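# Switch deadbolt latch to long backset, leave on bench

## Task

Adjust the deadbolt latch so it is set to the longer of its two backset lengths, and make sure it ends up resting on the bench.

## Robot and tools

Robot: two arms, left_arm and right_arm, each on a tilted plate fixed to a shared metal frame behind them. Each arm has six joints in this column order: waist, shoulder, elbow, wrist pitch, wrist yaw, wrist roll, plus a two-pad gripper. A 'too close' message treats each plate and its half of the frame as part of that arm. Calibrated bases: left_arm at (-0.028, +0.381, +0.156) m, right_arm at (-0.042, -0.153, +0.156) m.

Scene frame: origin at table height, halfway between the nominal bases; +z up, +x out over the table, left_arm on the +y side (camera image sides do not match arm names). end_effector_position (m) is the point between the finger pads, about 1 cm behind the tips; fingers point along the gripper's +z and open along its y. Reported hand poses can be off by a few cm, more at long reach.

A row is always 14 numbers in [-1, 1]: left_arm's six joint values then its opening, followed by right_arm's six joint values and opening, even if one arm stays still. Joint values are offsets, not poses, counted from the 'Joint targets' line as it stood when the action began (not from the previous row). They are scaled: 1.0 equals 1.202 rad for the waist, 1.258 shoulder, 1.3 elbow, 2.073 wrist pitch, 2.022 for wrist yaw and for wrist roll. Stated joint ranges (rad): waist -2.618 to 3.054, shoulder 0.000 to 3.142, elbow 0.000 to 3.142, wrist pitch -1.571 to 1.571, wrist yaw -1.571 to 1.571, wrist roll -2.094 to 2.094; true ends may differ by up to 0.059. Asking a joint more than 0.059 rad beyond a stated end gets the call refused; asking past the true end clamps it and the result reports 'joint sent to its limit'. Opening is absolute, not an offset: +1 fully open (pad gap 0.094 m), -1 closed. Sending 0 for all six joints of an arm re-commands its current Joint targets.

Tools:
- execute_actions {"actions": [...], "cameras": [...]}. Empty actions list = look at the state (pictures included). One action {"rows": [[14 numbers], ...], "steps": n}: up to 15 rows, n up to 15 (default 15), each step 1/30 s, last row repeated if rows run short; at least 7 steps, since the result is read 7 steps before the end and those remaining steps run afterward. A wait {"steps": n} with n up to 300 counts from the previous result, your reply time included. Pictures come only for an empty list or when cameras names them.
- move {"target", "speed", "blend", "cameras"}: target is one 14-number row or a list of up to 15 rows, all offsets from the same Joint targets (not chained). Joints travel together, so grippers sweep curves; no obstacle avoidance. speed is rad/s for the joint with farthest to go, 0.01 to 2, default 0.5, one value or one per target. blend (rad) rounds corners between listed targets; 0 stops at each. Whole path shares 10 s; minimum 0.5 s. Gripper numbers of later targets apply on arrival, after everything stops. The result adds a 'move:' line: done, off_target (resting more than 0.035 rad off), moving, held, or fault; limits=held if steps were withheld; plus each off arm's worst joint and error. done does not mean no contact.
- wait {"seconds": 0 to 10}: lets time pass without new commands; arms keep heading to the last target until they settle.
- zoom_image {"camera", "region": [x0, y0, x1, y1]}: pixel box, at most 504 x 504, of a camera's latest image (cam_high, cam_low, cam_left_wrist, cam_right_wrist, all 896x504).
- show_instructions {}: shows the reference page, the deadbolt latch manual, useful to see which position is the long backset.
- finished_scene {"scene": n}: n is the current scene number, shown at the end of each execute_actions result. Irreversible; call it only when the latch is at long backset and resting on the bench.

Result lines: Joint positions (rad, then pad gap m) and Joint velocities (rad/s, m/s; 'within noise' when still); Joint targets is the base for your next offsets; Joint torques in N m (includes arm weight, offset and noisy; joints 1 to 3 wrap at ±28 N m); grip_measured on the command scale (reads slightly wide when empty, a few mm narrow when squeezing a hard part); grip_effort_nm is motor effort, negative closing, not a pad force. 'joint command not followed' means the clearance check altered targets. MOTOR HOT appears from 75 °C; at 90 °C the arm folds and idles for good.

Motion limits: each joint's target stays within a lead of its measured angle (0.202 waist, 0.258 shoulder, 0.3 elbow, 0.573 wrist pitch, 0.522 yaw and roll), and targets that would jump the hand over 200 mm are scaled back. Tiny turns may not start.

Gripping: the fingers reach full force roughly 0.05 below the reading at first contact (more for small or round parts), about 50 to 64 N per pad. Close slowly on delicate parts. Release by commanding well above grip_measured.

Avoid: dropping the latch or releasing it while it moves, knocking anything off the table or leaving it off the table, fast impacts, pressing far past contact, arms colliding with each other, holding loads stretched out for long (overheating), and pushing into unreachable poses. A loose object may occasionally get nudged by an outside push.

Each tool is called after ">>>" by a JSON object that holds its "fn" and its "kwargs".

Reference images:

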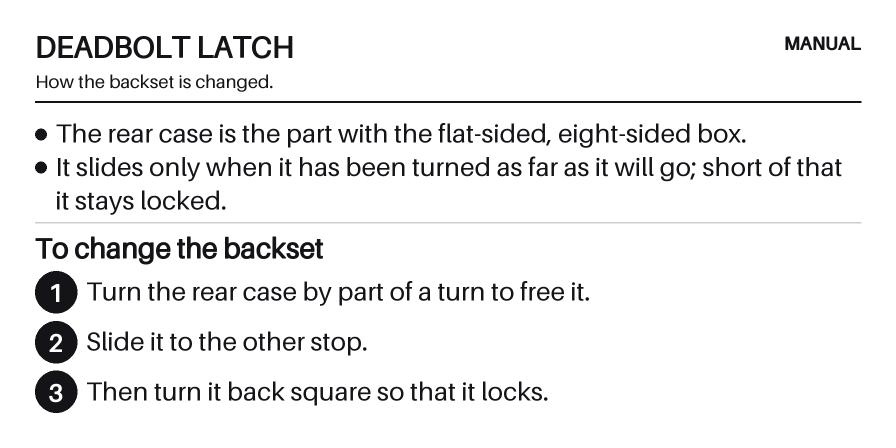

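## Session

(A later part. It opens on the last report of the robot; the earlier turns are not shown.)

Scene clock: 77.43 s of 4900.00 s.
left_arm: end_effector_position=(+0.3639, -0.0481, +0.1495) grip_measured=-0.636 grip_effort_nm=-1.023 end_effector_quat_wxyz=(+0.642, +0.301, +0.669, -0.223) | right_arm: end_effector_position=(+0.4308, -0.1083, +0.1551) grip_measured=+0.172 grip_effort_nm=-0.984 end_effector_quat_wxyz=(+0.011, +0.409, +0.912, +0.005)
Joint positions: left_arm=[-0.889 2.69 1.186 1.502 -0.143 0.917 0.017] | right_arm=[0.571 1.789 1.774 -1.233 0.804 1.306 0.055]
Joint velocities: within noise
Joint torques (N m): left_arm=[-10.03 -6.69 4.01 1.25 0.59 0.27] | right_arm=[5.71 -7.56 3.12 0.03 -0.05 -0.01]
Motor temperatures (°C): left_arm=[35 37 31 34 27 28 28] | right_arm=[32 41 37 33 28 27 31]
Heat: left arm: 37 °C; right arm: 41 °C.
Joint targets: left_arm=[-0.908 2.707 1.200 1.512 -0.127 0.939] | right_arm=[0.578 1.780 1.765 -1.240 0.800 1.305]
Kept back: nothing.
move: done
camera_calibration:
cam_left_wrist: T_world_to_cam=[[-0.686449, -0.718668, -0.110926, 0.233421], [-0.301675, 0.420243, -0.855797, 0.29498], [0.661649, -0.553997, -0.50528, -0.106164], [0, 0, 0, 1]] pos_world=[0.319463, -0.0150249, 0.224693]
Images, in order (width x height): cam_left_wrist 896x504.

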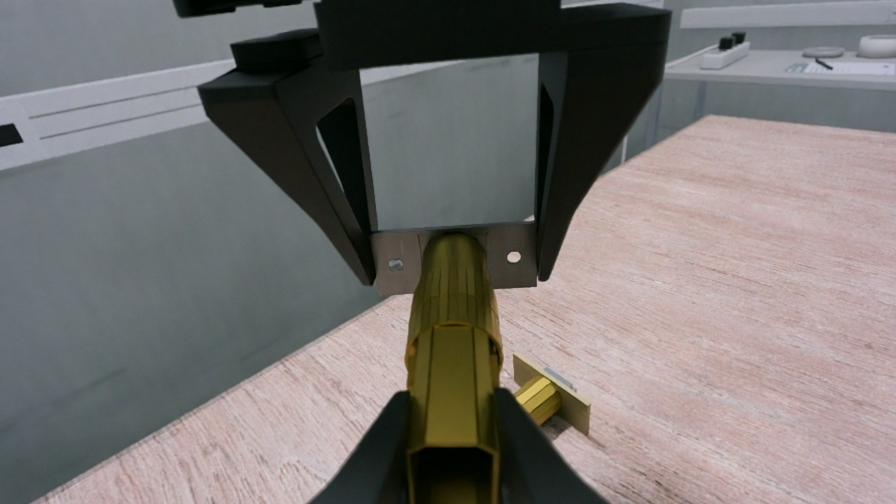

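>>> {"fn": "move", "kwargs": {"target": [[0,0,0,0,0,0.015,-0.85,0,0,0,0,0,0,0.1],[0,0,0,0,0,0.015,-0.85,-0.0083,0.0016,0.0127,-0.0024,-0.0015,-0.0067,0.1]], "speed": 0.1, "cameras": ["cam_left_wrist","cam_right_wrist"]}}

Scene clock: 79.53 s of 4900.00 s.
left_arm: end_effector_position=(+0.3636, -0.0484, +0.1491) grip_measured=-0.636 grip_effort_nm=-1.028 end_effector_quat_wxyz=(+0.643, +0.307, +0.667, -0.219) | right_arm: end_effector_position=(+0.4306, -0.1087, +0.1542) grip_measured=+0.172 grip_effort_nm=-0.984 end_effector_quat_wxyz=(+0.009, +0.408, +0.913, +0.005)
Joint positions: left_arm=[-0.889 2.69 1.186 1.5 -0.143 0.933 0.017] | right_arm=[0.568 1.789 1.774 -1.233 0.799 1.3 0.055]
Joint velocities: within noise
Joint torques (N m): left_arm=[-9.96 -6.74 4.05 1.3 0.58 0.39] | right_arm=[5.27 -7.42 4.49 -0.03 -0.04 -0.09]
Motor temperatures (°C): left_arm=[35 37 31 34 27 28 28] | right_arm=[32 41 37 33 28 27 31]
Heat: left arm: 37 °C; right arm: 41 °C.
Joint targets: left_arm=[-0.908 2.707 1.200 1.512 -0.127 0.969] | right_arm=[0.569 1.782 1.781 -1.245 0.797 1.291]
Kept back: nothing.
move: off_target (left_arm); left_arm: the wrist roll is farthest, 0.036 rad from its target
camera_calibration:
cam_left_wrist: T_world_to_cam=[[-0.687363, -0.71513, -0.126972, 0.235861], [-0.291874, 0.432048, -0.853314, 0.291317], [0.665088, -0.549476, -0.505701, -0.107276], [0, 0, 0, 1]] pos_world=[0.318498, -0.0161377, 0.224283]
cam_right_wrist: T_world_to_cam=[[-0.750163, -0.660783, -0.0249136, 0.257497], [-0.609154, 0.67591, 0.414821, 0.310271], [-0.257268, 0.32636, -0.909562, 0.375017], [0, 0, 0, 1]] pos_world=[0.478647, -0.161957, 0.218809]
Images, in order (width x height): cam_left_wrist 896x504, cam_right_wrist 896x504.

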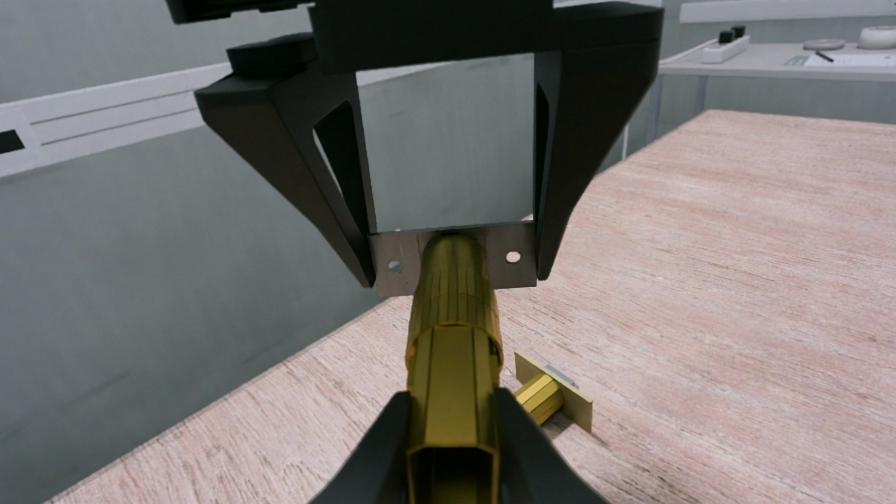

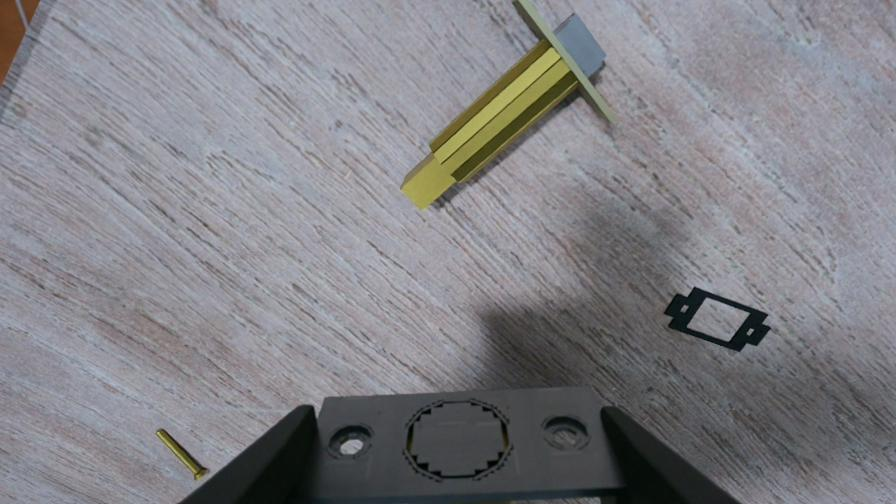

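>>> {"fn": "move", "kwargs": {"target": [0,0,0,0,0,0,-0.85,-0.0108,0.0025,0.0277,-0.0029,-0.002,-0.0079,0.1], "speed": 0.05, "cameras": ["cam_left_wrist"]}}

>>> {"fn": "zoom_image", "kwargs": {"camera": "cam_left_wrist", "region": [350, 210, 560, 504]}}

Scene clock: 80.80 s of 4900.00 s.
left_arm: end_effector_position=(+0.3647, -0.0487, +0.1495) grip_measured=-0.636 grip_effort_nm=-1.018 end_effector_quat_wxyz=(+0.644, +0.308, +0.666, -0.216) | right_arm: end_effector_position=(+0.4327, -0.1091, +0.1544) grip_measured=+0.172 grip_effort_nm=-0.984 end_effector_quat_wxyz=(+0.002, +0.407, +0.913, +0.013)
Joint positions: left_arm=[-0.889 2.69 1.19 1.497 -0.144 0.94 0.017] | right_arm=[0.558 1.789 1.789 -1.235 0.775 1.283 0.055]
Joint velocities: within noise
Joint torques (N m): left_arm=[-10.1 -6.67 3.67 1.32 0.57 0.35] | right_arm=[5.05 -7.24 6.35 -0.06 0.19 -0.08]
Motor temperatures (°C): left_arm=[35 37 31 34 27 28 28] | right_arm=[32 41 37 33 28 27 31]
Heat: left arm: 37 °C; right arm: 41 °C.
Joint targets: left_arm=[-0.908 2.707 1.200 1.512 -0.127 0.969] | right_arm=[0.556 1.785 1.817 -1.251 0.793 1.275]
Kept back: nothing.
move: done
camera_calibration:
cam_left_wrist: T_world_to_cam=[[-0.685924, -0.71529, -0.133672, 0.236897], [-0.28811, 0.435644, -0.852764, 0.290846], [0.668207, -0.546419, -0.504901, -0.1091], [0, 0, 0, 1]] pos_world=[0.31919, -0.0168697, 0.224605]
Images, in order (width x height): cam_left_wrist 896x504.

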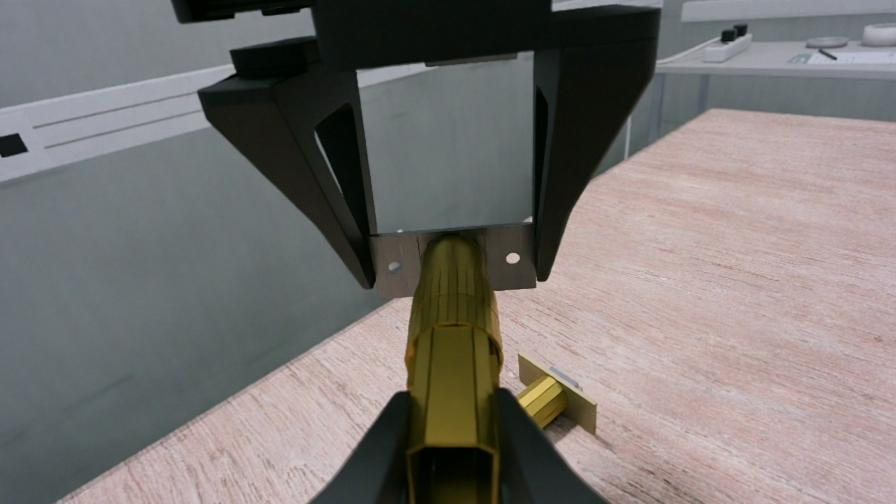

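Scaled by 1.714 from the camera's 896x504 image, which has a finer 1280x720 frame.

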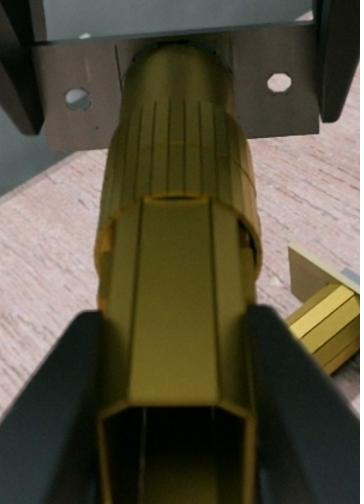

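>>> {"fn": "move", "kwargs": {"target": [0,-0.003,-0.02,0.006,0,0.015,-0.85,-0.0108,0.0025,0.0277,-0.0029,-0.002,-0.0079,0.1], "speed": 0.05, "cameras": ["cam_left_wrist"]}}

>>> {"fn": "zoom_image", "kwargs": {"camera": "cam_left_wrist", "region": [350, 210, 560, 504]}}

Scene clock: 82.40 s of 4900.00 s.
left_arm: end_effector_position=(+0.3664, -0.0473, +0.1523) grip_measured=-0.636 grip_effort_nm=-1.018 end_effector_quat_wxyz=(+0.651, +0.311, +0.661, -0.208) | right_arm: end_effector_position=(+0.4352, -0.1083, +0.1577) grip_measured=+0.172 grip_effort_nm=-0.984 end_effector_quat_wxyz=(-0.009, +0.407, +0.913, +0.026)
Joint positions: left_arm=[-0.889 2.69 1.19 1.511 -0.141 0.961 0.017] | right_arm=[0.55 1.789 1.816 -1.247 0.737 1.268 0.055]
Joint velocities: within noise
Joint torques (N m): left_arm=[-10.04 -7.12 1.63 1.29 0.55 0.45] | right_arm=[4.59 -7.06 7.23 0.01 0.54 -0.1]
Motor temperatures (°C): left_arm=[35 37 31 34 27 28 28] | right_arm=[32 41 37 32 28 27 31]
Heat: left arm: 37 °C; right arm: 41 °C.
Joint targets: left_arm=[-0.908 2.703 1.174 1.524 -0.127 1.000] | right_arm=[0.542 1.788 1.853 -1.257 0.788 1.260]
Kept back: nothing.
move: off_target (left_arm, right_arm); left_arm: the wrist roll is farthest, 0.038 rad from its target; right_arm: the wrist yaw is farthest, 0.052 rad from its target
camera_calibration:
cam_left_wrist: T_world_to_cam=[[-0.677995, -0.718875, -0.153433, 0.239348], [-0.271917, 0.439207, -0.856246, 0.287838], [0.682923, -0.53881, -0.493255, -0.114796], [0, 0, 0, 1]] pos_world=[0.318942, -0.0162128, 0.226561]
Images, in order (width x height): cam_left_wrist 896x504.

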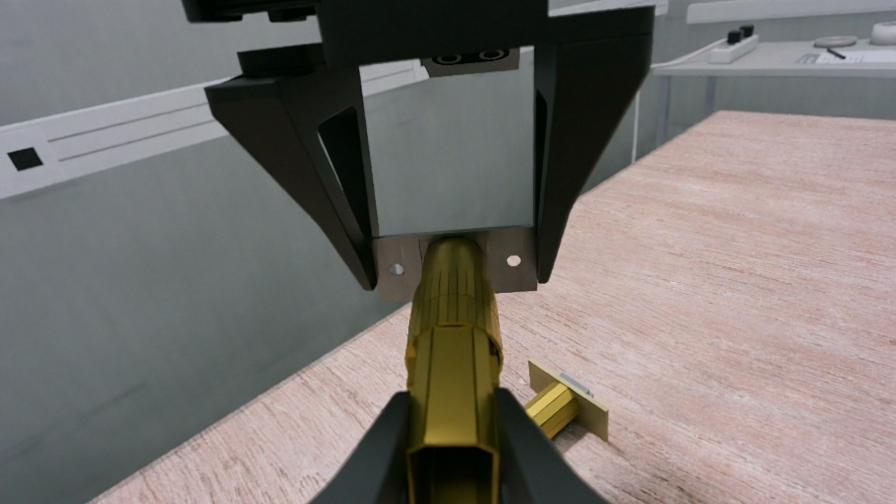

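Scaled by 1.714 from the camera's 896x504 image, which has a finer 1280x720 frame.

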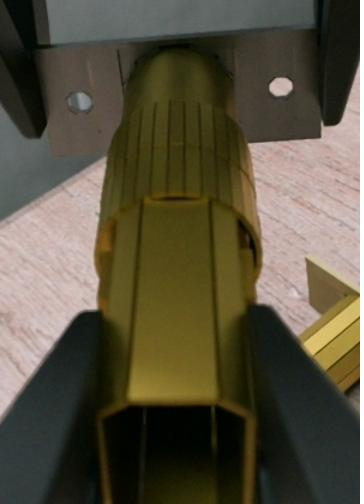

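>>> {"fn": "move", "kwargs": {"target": [0,-0.003,-0.02,0.003,0,0,-0.85,-0.012,0.0025,0.02,0,0.04,0,0.05], "speed": 0.05, "cameras": ["cam_left_wrist"]}}

>>> {"fn": "zoom_image", "kwargs": {"camera": "cam_left_wrist", "region": [350, 210, 560, 504]}}

Scene clock: 85.97 s of 4900.00 s.
left_arm: end_effector_position=(+0.3636, -0.0457, +0.1516) grip_measured=-0.636 grip_effort_nm=-1.018 end_effector_quat_wxyz=(+0.651, +0.311, +0.660, -0.209) | right_arm: end_effector_position=(+0.4341, -0.1072, +0.1571) grip_measured=+0.172 grip_effort_nm=-0.989 end_effector_quat_wxyz=(-0.014, +0.402, +0.915, +0.024)
Joint positions: left_arm=[-0.889 2.69 1.177 1.523 -0.139 0.962 0.017] | right_arm=[0.55 1.799 1.828 -1.263 0.733 1.267 0.055]
Joint velocities: within noise
Joint torques (N m): left_arm=[-9.99 -7.19 0.59 1.24 0.54 0.46] | right_arm=[3.58 -7.61 8.39 0.15 1.49 -0.09]
Motor temperatures (°C): left_arm=[35 37 31 34 27 28 28] | right_arm=[32 41 37 32 28 27 31]
Heat: left arm: 37 °C; right arm: 41 °C.
Joint targets: left_arm=[-0.908 2.700 1.148 1.530 -0.127 1.000] | right_arm=[0.528 1.792 1.879 -1.257 0.869 1.260]
Kept back: nothing.
move: off_target (left_arm, right_arm); left_arm: the wrist roll is farthest, 0.038 rad from its target; right_arm: the wrist yaw is farthest, 0.136 rad from its target
camera_calibration:
cam_left_wrist: T_world_to_cam=[[-0.679046, -0.717801, -0.153816, 0.239009], [-0.270597, 0.439524, -0.856502, 0.285419], [0.682403, -0.539982, -0.492691, -0.112368], [0, 0, 0, 1]] pos_world=[0.316212, -0.014565, 0.225862]
Images, in order (width x height): cam_left_wrist 896x504.

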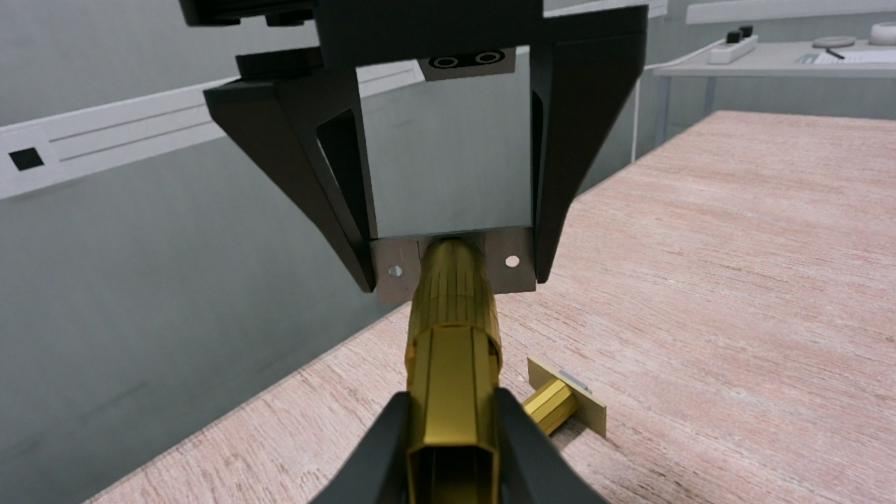

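Scaled by 1.714 from the camera's 896x504 image, which has a finer 1280x720 frame.

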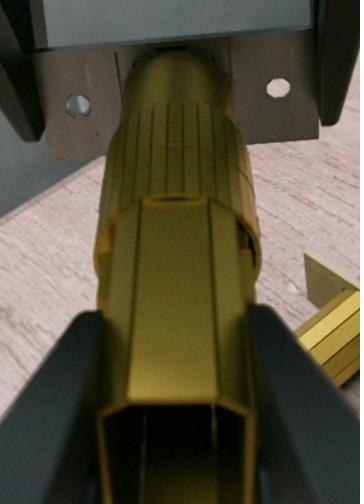

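>>> {"fn": "move", "kwargs": {"target": [0,0.003,0.02,-0.006,0,0.03,-0.85,0.012,-0.0025,-0.02,0,-0.04,0,0.05], "speed": 0.1, "cameras": ["cam_left_wrist"]}}

>>> {"fn": "move", "kwargs": {"target": [0,0,0,0,0,0.05,-0.85,0,0,0,0,0,0,0.05], "speed": 0.1, "cameras": ["cam_left_wrist"]}}

Scene clock: 87.57 s of 4900.00 s.
left_arm: end_effector_position=(+0.3639, -0.0453, +0.1520) grip_measured=-0.636 grip_effort_nm=-1.028 end_effector_quat_wxyz=(+0.654, +0.318, +0.656, -0.200) | right_arm: end_effector_position=(+0.4336, -0.1058, +0.1572) grip_measured=+0.172 grip_effort_nm=-0.984 end_effector_quat_wxyz=(-0.017, +0.402, +0.915, +0.027)
Joint positions: left_arm=[-0.889 2.69 1.177 1.526 -0.14 0.985 0.017] | right_arm=[0.55 1.799 1.828 -1.263 0.724 1.267 0.055]
Joint velocities: within noise
Joint torques (N m): left_arm=[-9.88 -6.94 2.7 1.06 0.53 0.86] | right_arm=[4.64 -7.91 6.11 0.14 0.67 -0.09]
Motor temperatures (°C): left_arm=[35 37 31 34 27 28 28] | right_arm=[31 42 37 32 28 27 31]
Heat: left arm: 37 °C; right arm: 42 °C.
Joint targets: left_arm=[-0.908 2.703 1.174 1.518 -0.127 1.060] | right_arm=[0.543 1.788 1.853 -1.257 0.789 1.260]
Kept back: nothing.
move: off_target (left_arm, right_arm); left_arm: the wrist roll is farthest, 0.075 rad from its target; right_arm: the wrist yaw is farthest, 0.064 rad from its target
camera_calibration:
cam_left_wrist: T_world_to_cam=[[-0.675727, -0.715617, -0.176878, 0.241977], [-0.256351, 0.453097, -0.853807, 0.280653], [0.691142, -0.531598, -0.489619, -0.115431], [0, 0, 0, 1]] pos_world=[0.315236, -0.0153629, 0.225907]
Images, in order (width x height): cam_left_wrist 896x504.

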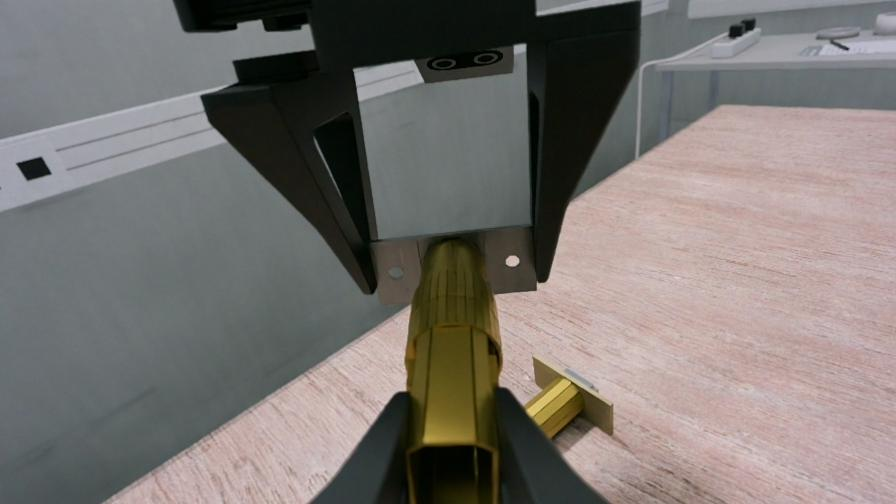

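Scene clock: 88.93 s of 4900.00 s.
left_arm: end_effector_position=(+0.3650, -0.0443, +0.1531) grip_measured=-0.636 grip_effort_nm=-1.023 end_effector_quat_wxyz=(+0.662, +0.337, +0.645, -0.177) | right_arm: end_effector_position=(+0.4350, -0.1041, +0.1573) grip_measured=+0.172 grip_effort_nm=-0.984 end_effector_quat_wxyz=(-0.017, +0.400, +0.916, +0.031)
Joint positions: left_arm=[-0.889 2.69 1.177 1.533 -0.141 1.052 0.017] | right_arm=[0.55 1.799 1.828 -1.253 0.719 1.256 0.055]
Joint velocities: within noise
Joint torques (N m): left_arm=[-10.06 -6.9 2.54 1.02 0.55 1.34] | right_arm=[4.66 -7.88 6.11 0.07 0.73 0.04]
Motor temperatures (°C): left_arm=[35 37 31 34 27 28 28] | right_arm=[31 42 37 32 28 27 31]
Heat: left arm: 37 °C; right arm: 42 °C.
Joint targets: left_arm=[-0.908 2.703 1.174 1.518 -0.127 1.161] | right_arm=[0.543 1.788 1.853 -1.257 0.788 1.260]
Kept back: nothing.
move: off_target (left_arm, right_arm); left_arm: the wrist roll is farthest, 0.109 rad from its target; right_arm: the wrist yaw is farthest, 0.070 rad from its target
camera_calibration:
cam_left_wrist: T_world_to_cam=[[-0.664374, -0.707456, -0.241066, 0.249643], [-0.217034, 0.491255, -0.843543, 0.267121], [0.715195, -0.508108, -0.479919, -0.124311], [0, 0, 0, 1]] pos_world=[0.312737, -0.0177765, 0.22585]
Images, in order (width x height): cam_left_wrist 896x504.

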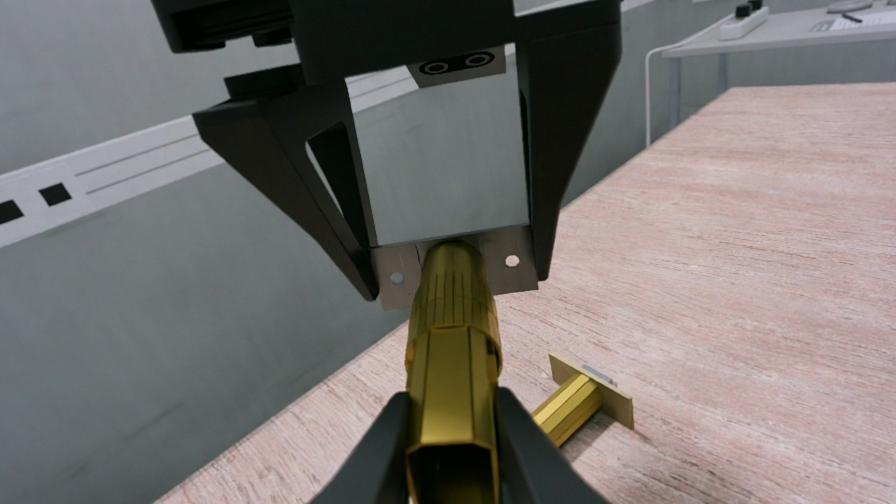

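>>> {"fn": "move", "kwargs": {"target": [[0,0,0,0,0,-0.06,-0.85,0,0,0,0,0,0,0.0],[0,-0.005,-0.05,0.01,0,-0.06,-0.85,-0.02,0.002,0.03,0,0.10,0,0.0]], "speed": 0.1, "cameras": ["cam_left_wrist"]}}

>>> {"fn": "zoom_image", "kwargs": {"camera": "cam_left_wrist", "region": [350, 210, 560, 504]}}

Scene clock: 93.57 s of 4900.00 s.
left_arm: end_effector_position=(+0.3575, -0.0433, +0.1497) grip_measured=-0.636 grip_effort_nm=-1.018 end_effector_quat_wxyz=(+0.652, +0.322, +0.656, -0.203) | right_arm: end_effector_position=(+0.4324, -0.1072, +0.1547) grip_measured=+0.172 grip_effort_nm=-0.989 end_effector_quat_wxyz=(-0.015, +0.397, +0.917, +0.017)
Joint positions: left_arm=[-0.889 2.69 1.152 1.541 -0.135 0.985 0.017] | right_arm=[0.55 1.808 1.828 -1.271 0.742 1.268 0.055]
Joint velocities: within noise
Joint torques (N m): left_arm=[-10.02 -7.34 -0.65 1.13 0.5 0.69] | right_arm=[2.93 -8.43 9.54 0.21 2.78 -0.1]
Motor temperatures (°C): left_arm=[35 37 31 33 27 28 28] | right_arm=[31 42 37 32 29 27 31]
Heat: left arm: 37 °C; right arm: 42 °C.
Joint targets: left_arm=[-0.908 2.697 1.109 1.539 -0.127 1.040] | right_arm=[0.519 1.791 1.892 -1.257 0.991 1.260]
Kept back: nothing.
move: off_target (left_arm, right_arm); left_arm: the wrist roll is farthest, 0.055 rad from its target; right_arm: the wrist yaw is farthest, 0.248 rad from its target
camera_calibration:
cam_left_wrist: T_world_to_cam=[[-0.683045, -0.708583, -0.177084, 0.24162], [-0.253443, 0.457338, -0.852413, 0.275046], [0.684993, -0.537356, -0.491968, -0.108689], [0, 0, 0, 1]] pos_world=[0.309197, -0.0129857, 0.223768]
Images, in order (width x height): cam_left_wrist 896x504.

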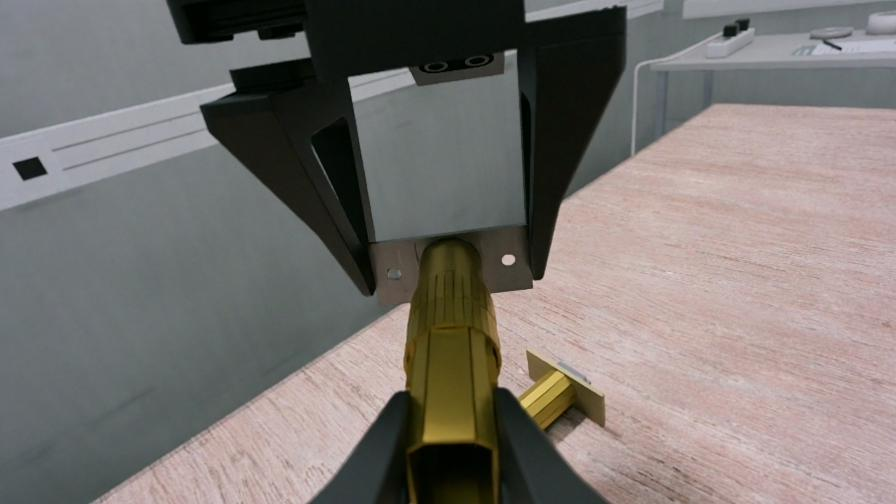

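Scaled by 1.714 from the camera's 896x504 image, which has a finer 1280x720 frame.

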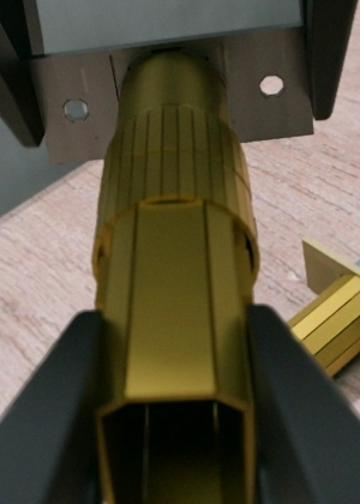

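>>> {"fn": "move", "kwargs": {"target": [[0,0.005,0.04,-0.01,0,-0.05,-0.85,0.02,0.0,-0.036,0,-0.10,0,0.0],[0,0.005,0.04,-0.01,0,-0.86,-0.85,0.02,0.0,-0.036,0,-0.10,0.0,0.0]], "speed": 0.5, "cameras": ["cam_left_wrist"]}}

Scene clock: 98.47 s of 4900.00 s.
left_arm: end_effector_position=(+0.3586, -0.0445, +0.1467) grip_measured=-0.637 grip_effort_nm=-1.023 end_effector_quat_wxyz=(+0.281, -0.277, +0.682, -0.616) | right_arm: end_effector_position=(+0.4337, -0.1125, +0.1520) grip_measured=+0.172 grip_effort_nm=-0.989 end_effector_quat_wxyz=(-0.011, +0.398, +0.917, +0.009)
Joint positions: left_arm=[-0.889 2.69 1.16 1.523 -0.148 -0.698 0.017] | right_arm=[0.54 1.808 1.828 -1.271 0.754 1.263 0.055]
Joint velocities: within noise
Joint torques (N m): left_arm=[-10 -6.91 2.85 1.09 0.63 0.04] | right_arm=[5.41 -8.47 5.41 0.2 0.36 -0.03]
Motor temperatures (°C): left_arm=[35 37 31 33 27 28 28] | right_arm=[31 42 37 32 29 27 31]
Heat: left arm: 37 °C; right arm: 42 °C.
Joint targets: left_arm=[-0.908 2.703 1.161 1.518 -0.127 -0.699] | right_arm=[0.543 1.791 1.845 -1.257 0.789 1.260]
Kept back: nothing.
move: done
camera_calibration:
cam_left_wrist: T_world_to_cam=[[0.0164512, -0.107788, 0.994038, -0.154956], [-0.937932, -0.346121, -0.0220088, 0.361249], [0.34643, -0.931977, -0.106792, -0.0642817], [0, 0, 0, 1]] pos_world=[0.363645, 0.0484246, 0.155118]
Images, in order (width x height): cam_left_wrist 896x504.

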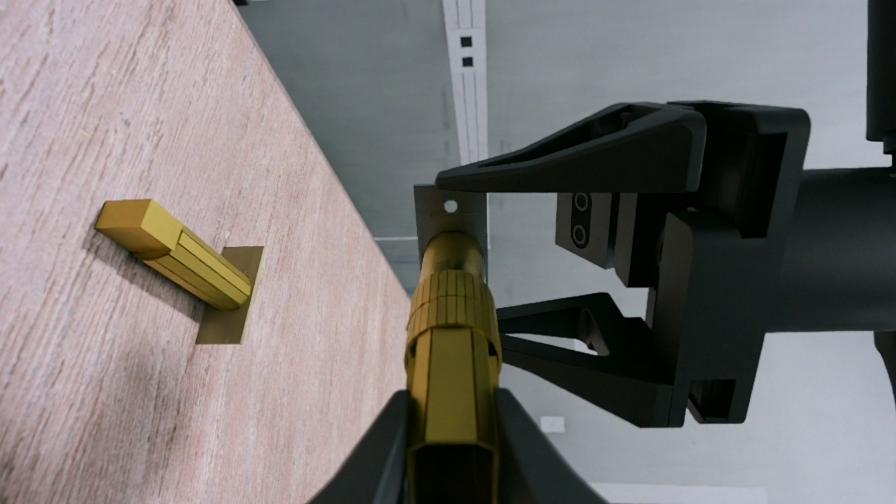

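>>> {"fn": "move", "kwargs": {"target": [0,0,0,0,0,-0.2,-0.85,0,0,0,0,0,0,0.0], "speed": 0.4, "cameras": []}}

Scene clock: 100.53 s of 4900.00 s.
left_arm: end_effector_position=(+0.3534, -0.0498, +0.1460) grip_measured=-0.629 grip_effort_nm=-1.028 end_effector_quat_wxyz=(+0.177, -0.362, +0.640, -0.654) | right_arm: end_effector_position=(+0.4282, -0.1182, +0.1514) grip_measured=+0.172 grip_effort_nm=-0.989 end_effector_quat_wxyz=(-0.016, +0.384, +0.923, -0.005)
Joint positions: left_arm=[-0.889 2.69 1.16 1.499 -0.123 -0.993 0.017] | right_arm=[0.537 1.808 1.828 -1.307 0.764 1.255 0.055]
Joint velocities: within noise
Joint torques (N m): left_arm=[-9.96 -6.82 2.82 1.35 0.37 -1.38] | right_arm=[5.57 -8.46 5.35 0.53 0.25 0.05]
Motor temperatures (°C): left_arm=[35 37 31 33 27 28 28] | right_arm=[31 42 37 32 29 27 31]
Heat: left arm: 37 °C; right arm: 42 °C.
Joint targets: left_arm=[-0.908 2.703 1.161 1.518 -0.127 -1.103] | right_arm=[0.543 1.791 1.845 -1.257 0.789 1.260]
Kept back: nothing.
move: off_target (left_arm, right_arm); left_arm: the wrist roll is farthest, 0.111 rad from its target; right_arm: the wrist pitch is farthest, 0.050 rad from its target
No camera images: "cameras" was empty.

>>> {"fn": "move", "kwargs": {"target": [[0,0,0,0,0,0.98,-0.85,0,0,0,0,0,0,0.0],[0,0,0,0,0,1,-0.85,0,0,0,0,0,0,0.0]], "speed": [0.9,0.1], "cameras": ["cam_left_wrist","cam_right_wrist"]}}

>>> {"fn": "zoom_image", "kwargs": {"camera": "cam_left_wrist", "region": [350, 210, 560, 504]}}

Scene clock: 104.90 s of 4900.00 s.
left_arm: end_effector_position=(+0.3570, -0.0463, +0.1475) grip_measured=-0.638 grip_effort_nm=-1.018 end_effector_quat_wxyz=(+0.636, +0.294, +0.673, -0.238) | right_arm: end_effector_position=(+0.4338, -0.1130, +0.1513) grip_measured=+0.172 grip_effort_nm=-0.994 end_effector_quat_wxyz=(-0.012, +0.397, +0.918, +0.009)
Joint positions: left_arm=[-0.889 2.69 1.16 1.518 -0.135 0.883 0.017] | right_arm=[0.537 1.808 1.828 -1.27 0.752 1.257 0.055]
Joint velocities: within noise
Joint torques (N m): left_arm=[-9.85 -6.89 2.76 1.15 0.5 0.45] | right_arm=[5.63 -8.5 5.38 0.19 0.39 0.02]
Motor temperatures (°C): left_arm=[35 37 31 34 27 28 28] | right_arm=[31 42 37 32 29 27 31]
Heat: left arm: 37 °C; right arm: 42 °C.
Joint targets: left_arm=[-0.908 2.703 1.161 1.518 -0.127 0.919] | right_arm=[0.543 1.791 1.845 -1.257 0.789 1.260]
Kept back: nothing.
move: off_target (left_arm, right_arm); left_arm: the wrist roll is farthest, 0.036 rad from its target; right_arm: the wrist yaw is farthest, 0.037 rad from its target
camera_calibration:
cam_left_wrist: T_world_to_cam=[[-0.695701, -0.714129, -0.0775934, 0.228291], [-0.317759, 0.402823, -0.858349, 0.295743], [0.644228, -0.572498, -0.507166, -0.0959239], [0, 0, 0, 1]] pos_world=[0.314594, -0.0110192, 0.222915]
cam_right_wrist: T_world_to_cam=[[-0.735014, -0.677884, -0.0151111, 0.246954], [-0.609555, 0.650837, 0.452608, 0.307953], [-0.296981, 0.341884, -0.891582, 0.390876], [0, 0, 0, 1]] pos_world=[0.485311, -0.166656, 0.212848]
Images, in order (width x height): cam_left_wrist 896x504, cam_right_wrist 896x504.

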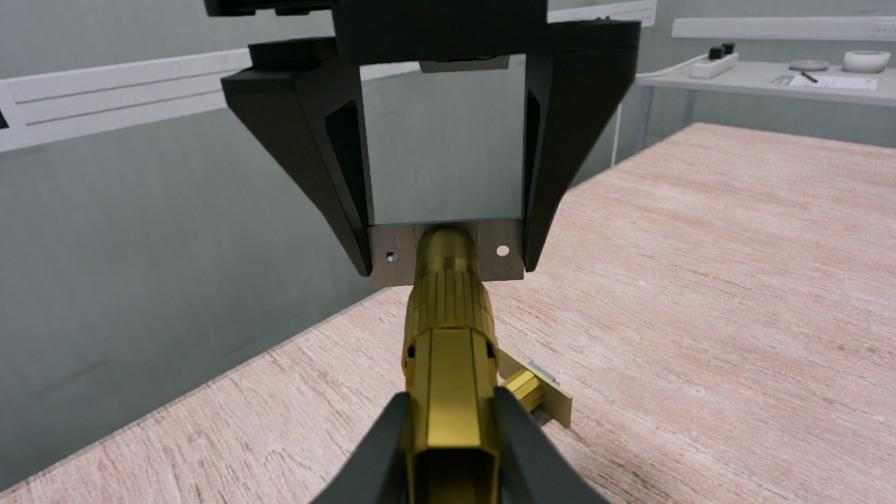

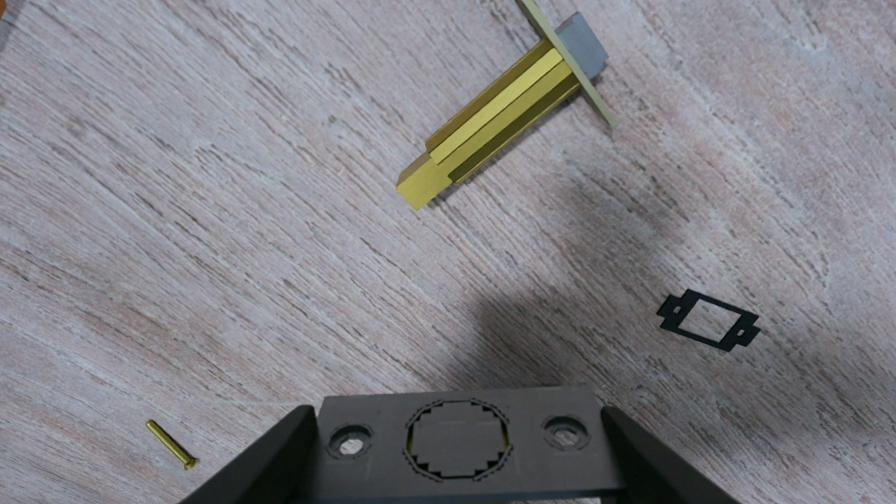

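Scaled by 1.714 from the camera's 896x504 image, which has a finer 1280x720 frame.

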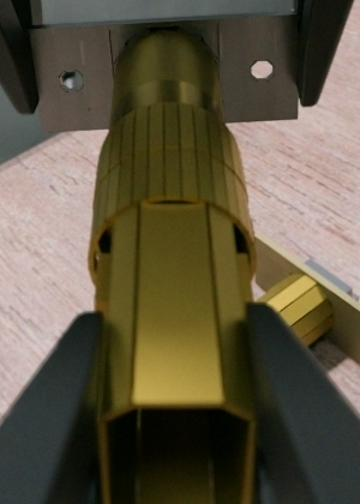

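>>> {"fn": "move", "kwargs": {"target": [[0,-0.003,-0.03,0.006,0,-0.01,-0.85,-0.012,0.002,0.025,0,0.05,0,0.0]], "speed": 0.1, "cameras": ["cam_left_wrist"]}}

>>> {"fn": "zoom_image", "kwargs": {"camera": "cam_left_wrist", "region": [350, 210, 560, 504]}}

Scene clock: 106.93 s of 4900.00 s.
left_arm: end_effector_position=(+0.3553, -0.0449, +0.1471) grip_measured=-0.638 grip_effort_nm=-1.023 end_effector_quat_wxyz=(+0.636, +0.293, +0.673, -0.238) | right_arm: end_effector_position=(+0.4335, -0.1130, +0.1513) grip_measured=+0.172 grip_effort_nm=-0.984 end_effector_quat_wxyz=(-0.012, +0.397, +0.917, +0.009)
Joint positions: left_arm=[-0.889 2.69 1.151 1.528 -0.135 0.882 0.017] | right_arm=[0.537 1.808 1.828 -1.271 0.751 1.259 0.055]
Joint velocities: within noise
Joint torques (N m): left_arm=[-9.81 -7.12 0.58 1.19 0.5 0.2] | right_arm=[4.59 -8.27 8.27 0.2 1.53 0]
Motor temperatures (°C): left_arm=[36 37 30 34 27 28 28] | right_arm=[31 43 37 32 29 27 31]
Heat: left arm: 37 °C; right arm: 43 °C.
Joint targets: left_arm=[-0.908 2.700 1.122 1.531 -0.127 0.899] | right_arm=[0.528 1.793 1.878 -1.257 0.890 1.260]
Kept back: nothing.
move: off_target (right_arm); right_arm: the wrist yaw is farthest, 0.139 rad from its target
camera_calibration:
cam_left_wrist: T_world_to_cam=[[-0.695271, -0.714676, -0.0763975, 0.22776], [-0.318424, 0.40157, -0.858689, 0.294535], [0.644364, -0.572695, -0.50677, -0.0943006], [0, 0, 0, 1]] pos_world=[0.312906, -0.0095079, 0.222526]
Images, in order (width x height): cam_left_wrist 896x504.

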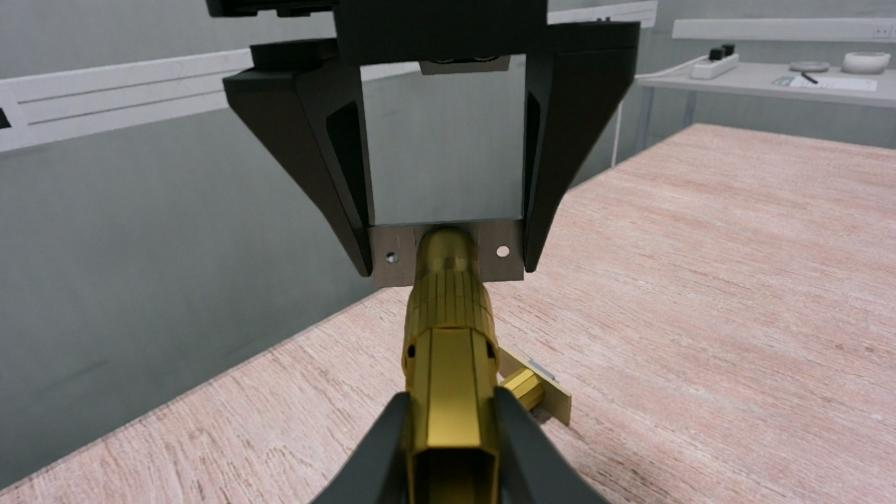

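Scaled by 1.714 from the camera's 896x504 image, which has a finer 1280x720 frame.

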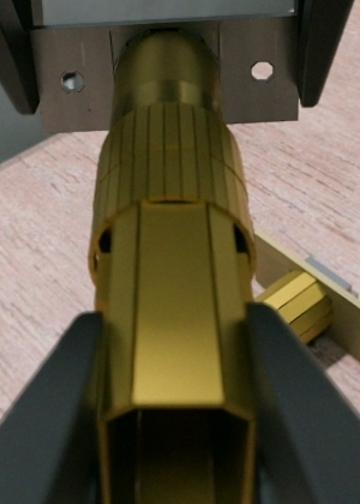

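>>> {"fn": "move", "kwargs": {"target": [[0,0.003,0.02,-0.006,0,-0.78,-0.85,0.01,-0.002,-0.02,0,-0.045,0,0.0],[0,0.003,0.02,-0.006,0,-0.82,-0.85,0.01,-0.002,-0.02,0,-0.045,0,0.0]], "speed": [0.8,0.2], "cameras": ["cam_left_wrist"]}}

>>> {"fn": "zoom_image", "kwargs": {"camera": "cam_left_wrist", "region": [350, 160, 560, 454]}}

Scene clock: 110.70 s of 4900.00 s.
left_arm: end_effector_position=(+0.3547, -0.0447, +0.1467) grip_measured=-0.636 grip_effort_nm=-1.018 end_effector_quat_wxyz=(+0.259, -0.293, +0.673, -0.628) | right_arm: end_effector_position=(+0.4305, -0.1131, +0.1514) grip_measured=+0.172 grip_effort_nm=-0.984 end_effector_quat_wxyz=(-0.018, +0.393, +0.919, +0.007)
Joint positions: left_arm=[-0.889 2.69 1.149 1.528 -0.136 -0.76 0.017] | right_arm=[0.537 1.808 1.828 -1.285 0.745 1.259 0.055]
Joint velocities: within noise
Joint torques (N m): left_arm=[-9.87 -6.9 2.69 1.07 0.5 0.01] | right_arm=[5.44 -8.49 5.97 0.32 0.58 0]
Motor temperatures (°C): left_arm=[36 37 30 33 27 28 28] | right_arm=[31 43 37 32 29 27 32]
Heat: left arm: 37 °C; right arm: 43 °C.
Joint targets: left_arm=[-0.908 2.703 1.148 1.518 -0.127 -0.759] | right_arm=[0.540 1.791 1.852 -1.257 0.799 1.260]
Kept back: nothing.
move: off_target (right_arm); right_arm: the wrist yaw is farthest, 0.055 rad from its target
camera_calibration:
cam_left_wrist: T_world_to_cam=[[0.0547136, -0.0607173, 0.996654, -0.16671], [-0.94033, -0.338851, 0.0309784, 0.350916], [0.335836, -0.938879, -0.0756341, -0.0642641], [0, 0, 0, 1]] pos_world=[0.36068, 0.0484497, 0.150421]
Images, in order (width x height): cam_left_wrist 896x504.

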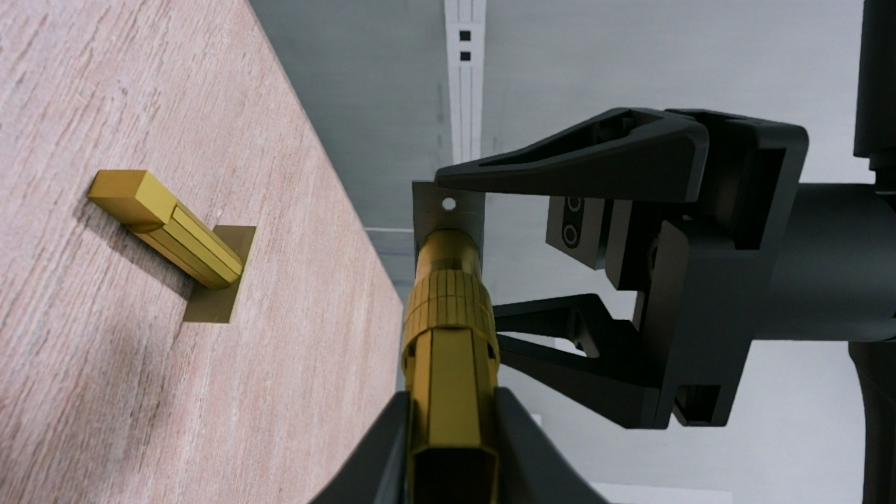

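Scaled by 1.714 from the camera's 896x504 image, which has a finer 1280x720 frame.

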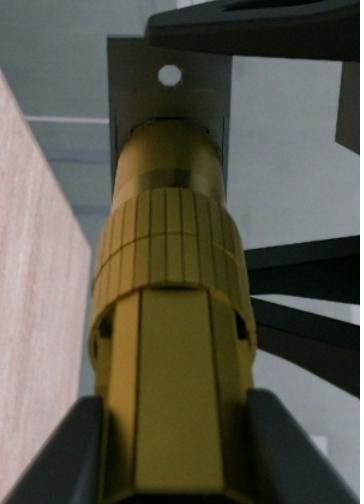

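>>> {"fn": "move", "kwargs": {"target": [0,0,0,0,0,-0.03,-0.85,0,0,0,0,0,0,0.0], "speed": 0.2, "cameras": ["cam_left_wrist"]}}

Scene clock: 111.80 s of 4900.00 s.
left_arm: end_effector_position=(+0.3547, -0.0447, +0.1467) grip_measured=-0.636 grip_effort_nm=-1.023 end_effector_quat_wxyz=(+0.243, -0.310, +0.666, -0.634) | right_arm: end_effector_position=(+0.4304, -0.1131, +0.1514) grip_measured=+0.172 grip_effort_nm=-0.989 end_effector_quat_wxyz=(-0.019, +0.393, +0.919, +0.007)
Joint positions: left_arm=[-0.889 2.69 1.149 1.528 -0.136 -0.81 0.017] | right_arm=[0.537 1.808 1.828 -1.285 0.744 1.259 0.055]
Joint velocities: within noise
Joint torques (N m): left_arm=[-9.92 -6.86 2.63 1.07 0.47 -0.23] | right_arm=[5.45 -8.49 5.97 0.32 0.58 0]
Motor temperatures (°C): left_arm=[36 37 30 33 27 28 28] | right_arm=[32 43 37 32 29 27 32]
Heat: left arm: 37 °C; right arm: 43 °C.
Joint targets: left_arm=[-0.908 2.703 1.148 1.518 -0.127 -0.820] | right_arm=[0.540 1.791 1.852 -1.257 0.799 1.260]
Kept back: nothing.
move: off_target (right_arm); right_arm: the wrist yaw is farthest, 0.055 rad from its target
camera_calibration:
cam_left_wrist: T_world_to_cam=[[0.0896853, -0.0245088, 0.995669, -0.177352], [-0.93712, -0.340626, 0.0760268, 0.34309], [0.337287, -0.93988, -0.0535168, -0.0680676], [0, 0, 0, 1]] pos_world=[0.360381, 0.0485434, 0.146857]
Images, in order (width x height): cam_left_wrist 896x504.

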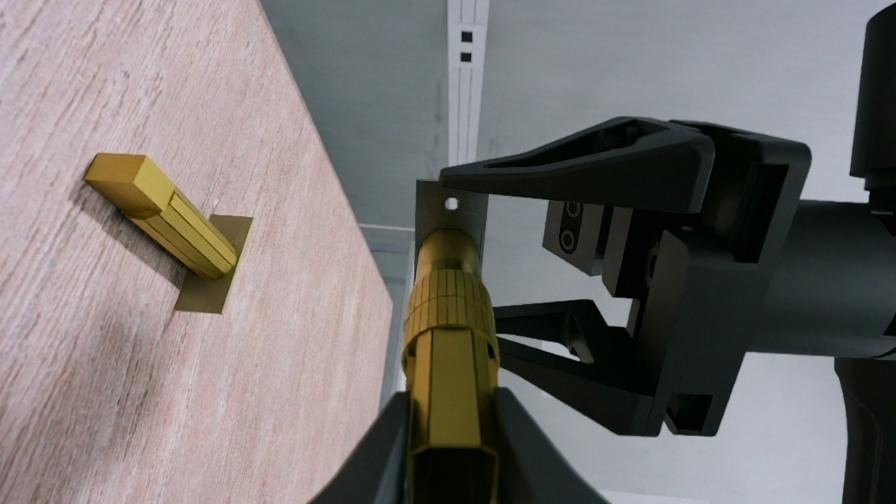

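>>> {"fn": "move", "kwargs": {"target": [[0,0,0,0,0,0.01,-0.85,0,0,0,0,-0.02,0,0.0],[0,0,0,0,0,0.01,0.2,0,0,0,0,-0.02,0,0.0],[0,0,0,0,0,0.816,0.2,0,0,0,0,-0.02,0,0.0]], "speed": [0.2,0.2,1.2], "cameras": ["cam_left_wrist"]}}

>>> {"fn": "zoom_image", "kwargs": {"camera": "cam_left_wrist", "region": [350, 210, 560, 504]}}

Scene clock: 116.23 s of 4900.00 s.
left_arm: end_effector_position=(+0.3539, -0.0455, +0.1455) grip_measured=+0.198 grip_effort_nm=0.100 end_effector_quat_wxyz=(+0.626, +0.275, +0.682, -0.258) | right_arm: end_effector_position=(+0.4338, -0.1120, +0.1510) grip_measured=+0.172 grip_effort_nm=-0.984 end_effector_quat_wxyz=(-0.014, +0.399, +0.917, +0.012)
Joint positions: left_arm=[-0.889 2.69 1.149 1.522 -0.137 0.821 0.056] | right_arm=[0.536 1.808 1.828 -1.267 0.745 1.259 0.055]
Joint velocities: within noise
Joint torques (N m): left_arm=[-9.92 -6.82 2.67 1.15 0.5 0.08] | right_arm=[5.57 -8.5 6 0.16 0.12 0]
Motor temperatures (°C): left_arm=[36 37 30 33 27 28 28] | right_arm=[32 43 37 32 29 27 32]
Heat: left arm: 37 °C; right arm: 43 °C.
Joint targets: left_arm=[-0.908 2.703 1.148 1.518 -0.127 0.830] | right_arm=[0.540 1.791 1.852 -1.257 0.758 1.260]
Kept back: nothing.
move: done
camera_calibration:
cam_left_wrist: T_world_to_cam=[[-0.697638, -0.716256, -0.0166848, 0.218338], [-0.35791, 0.368591, -0.857928, 0.305332], [0.620646, -0.592551, -0.513499, -0.0860743], [0, 0, 0, 1]] pos_world=[0.315024, -0.00716015, 0.221397]
Images, in order (width x height): cam_left_wrist 896x504.

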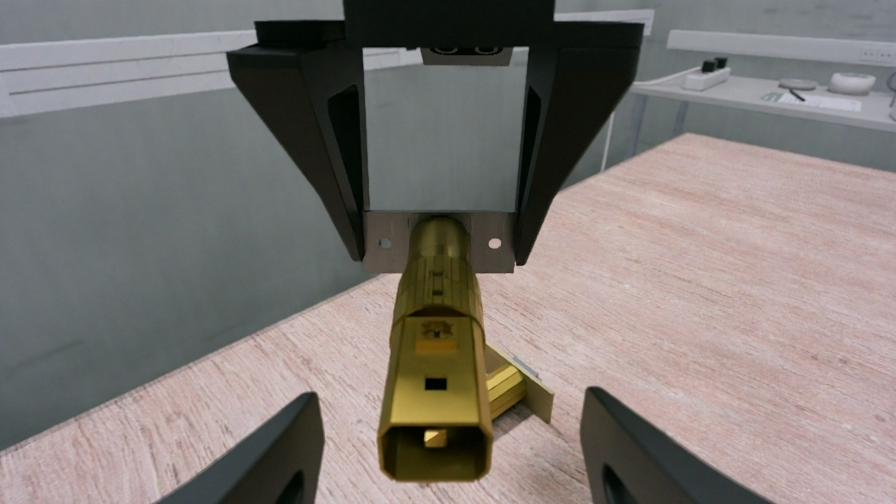

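Scaled by 1.714 from the camera's 896x504 image, which has a finer 1280x720 frame.

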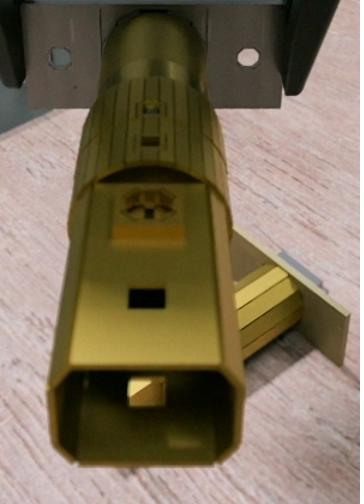

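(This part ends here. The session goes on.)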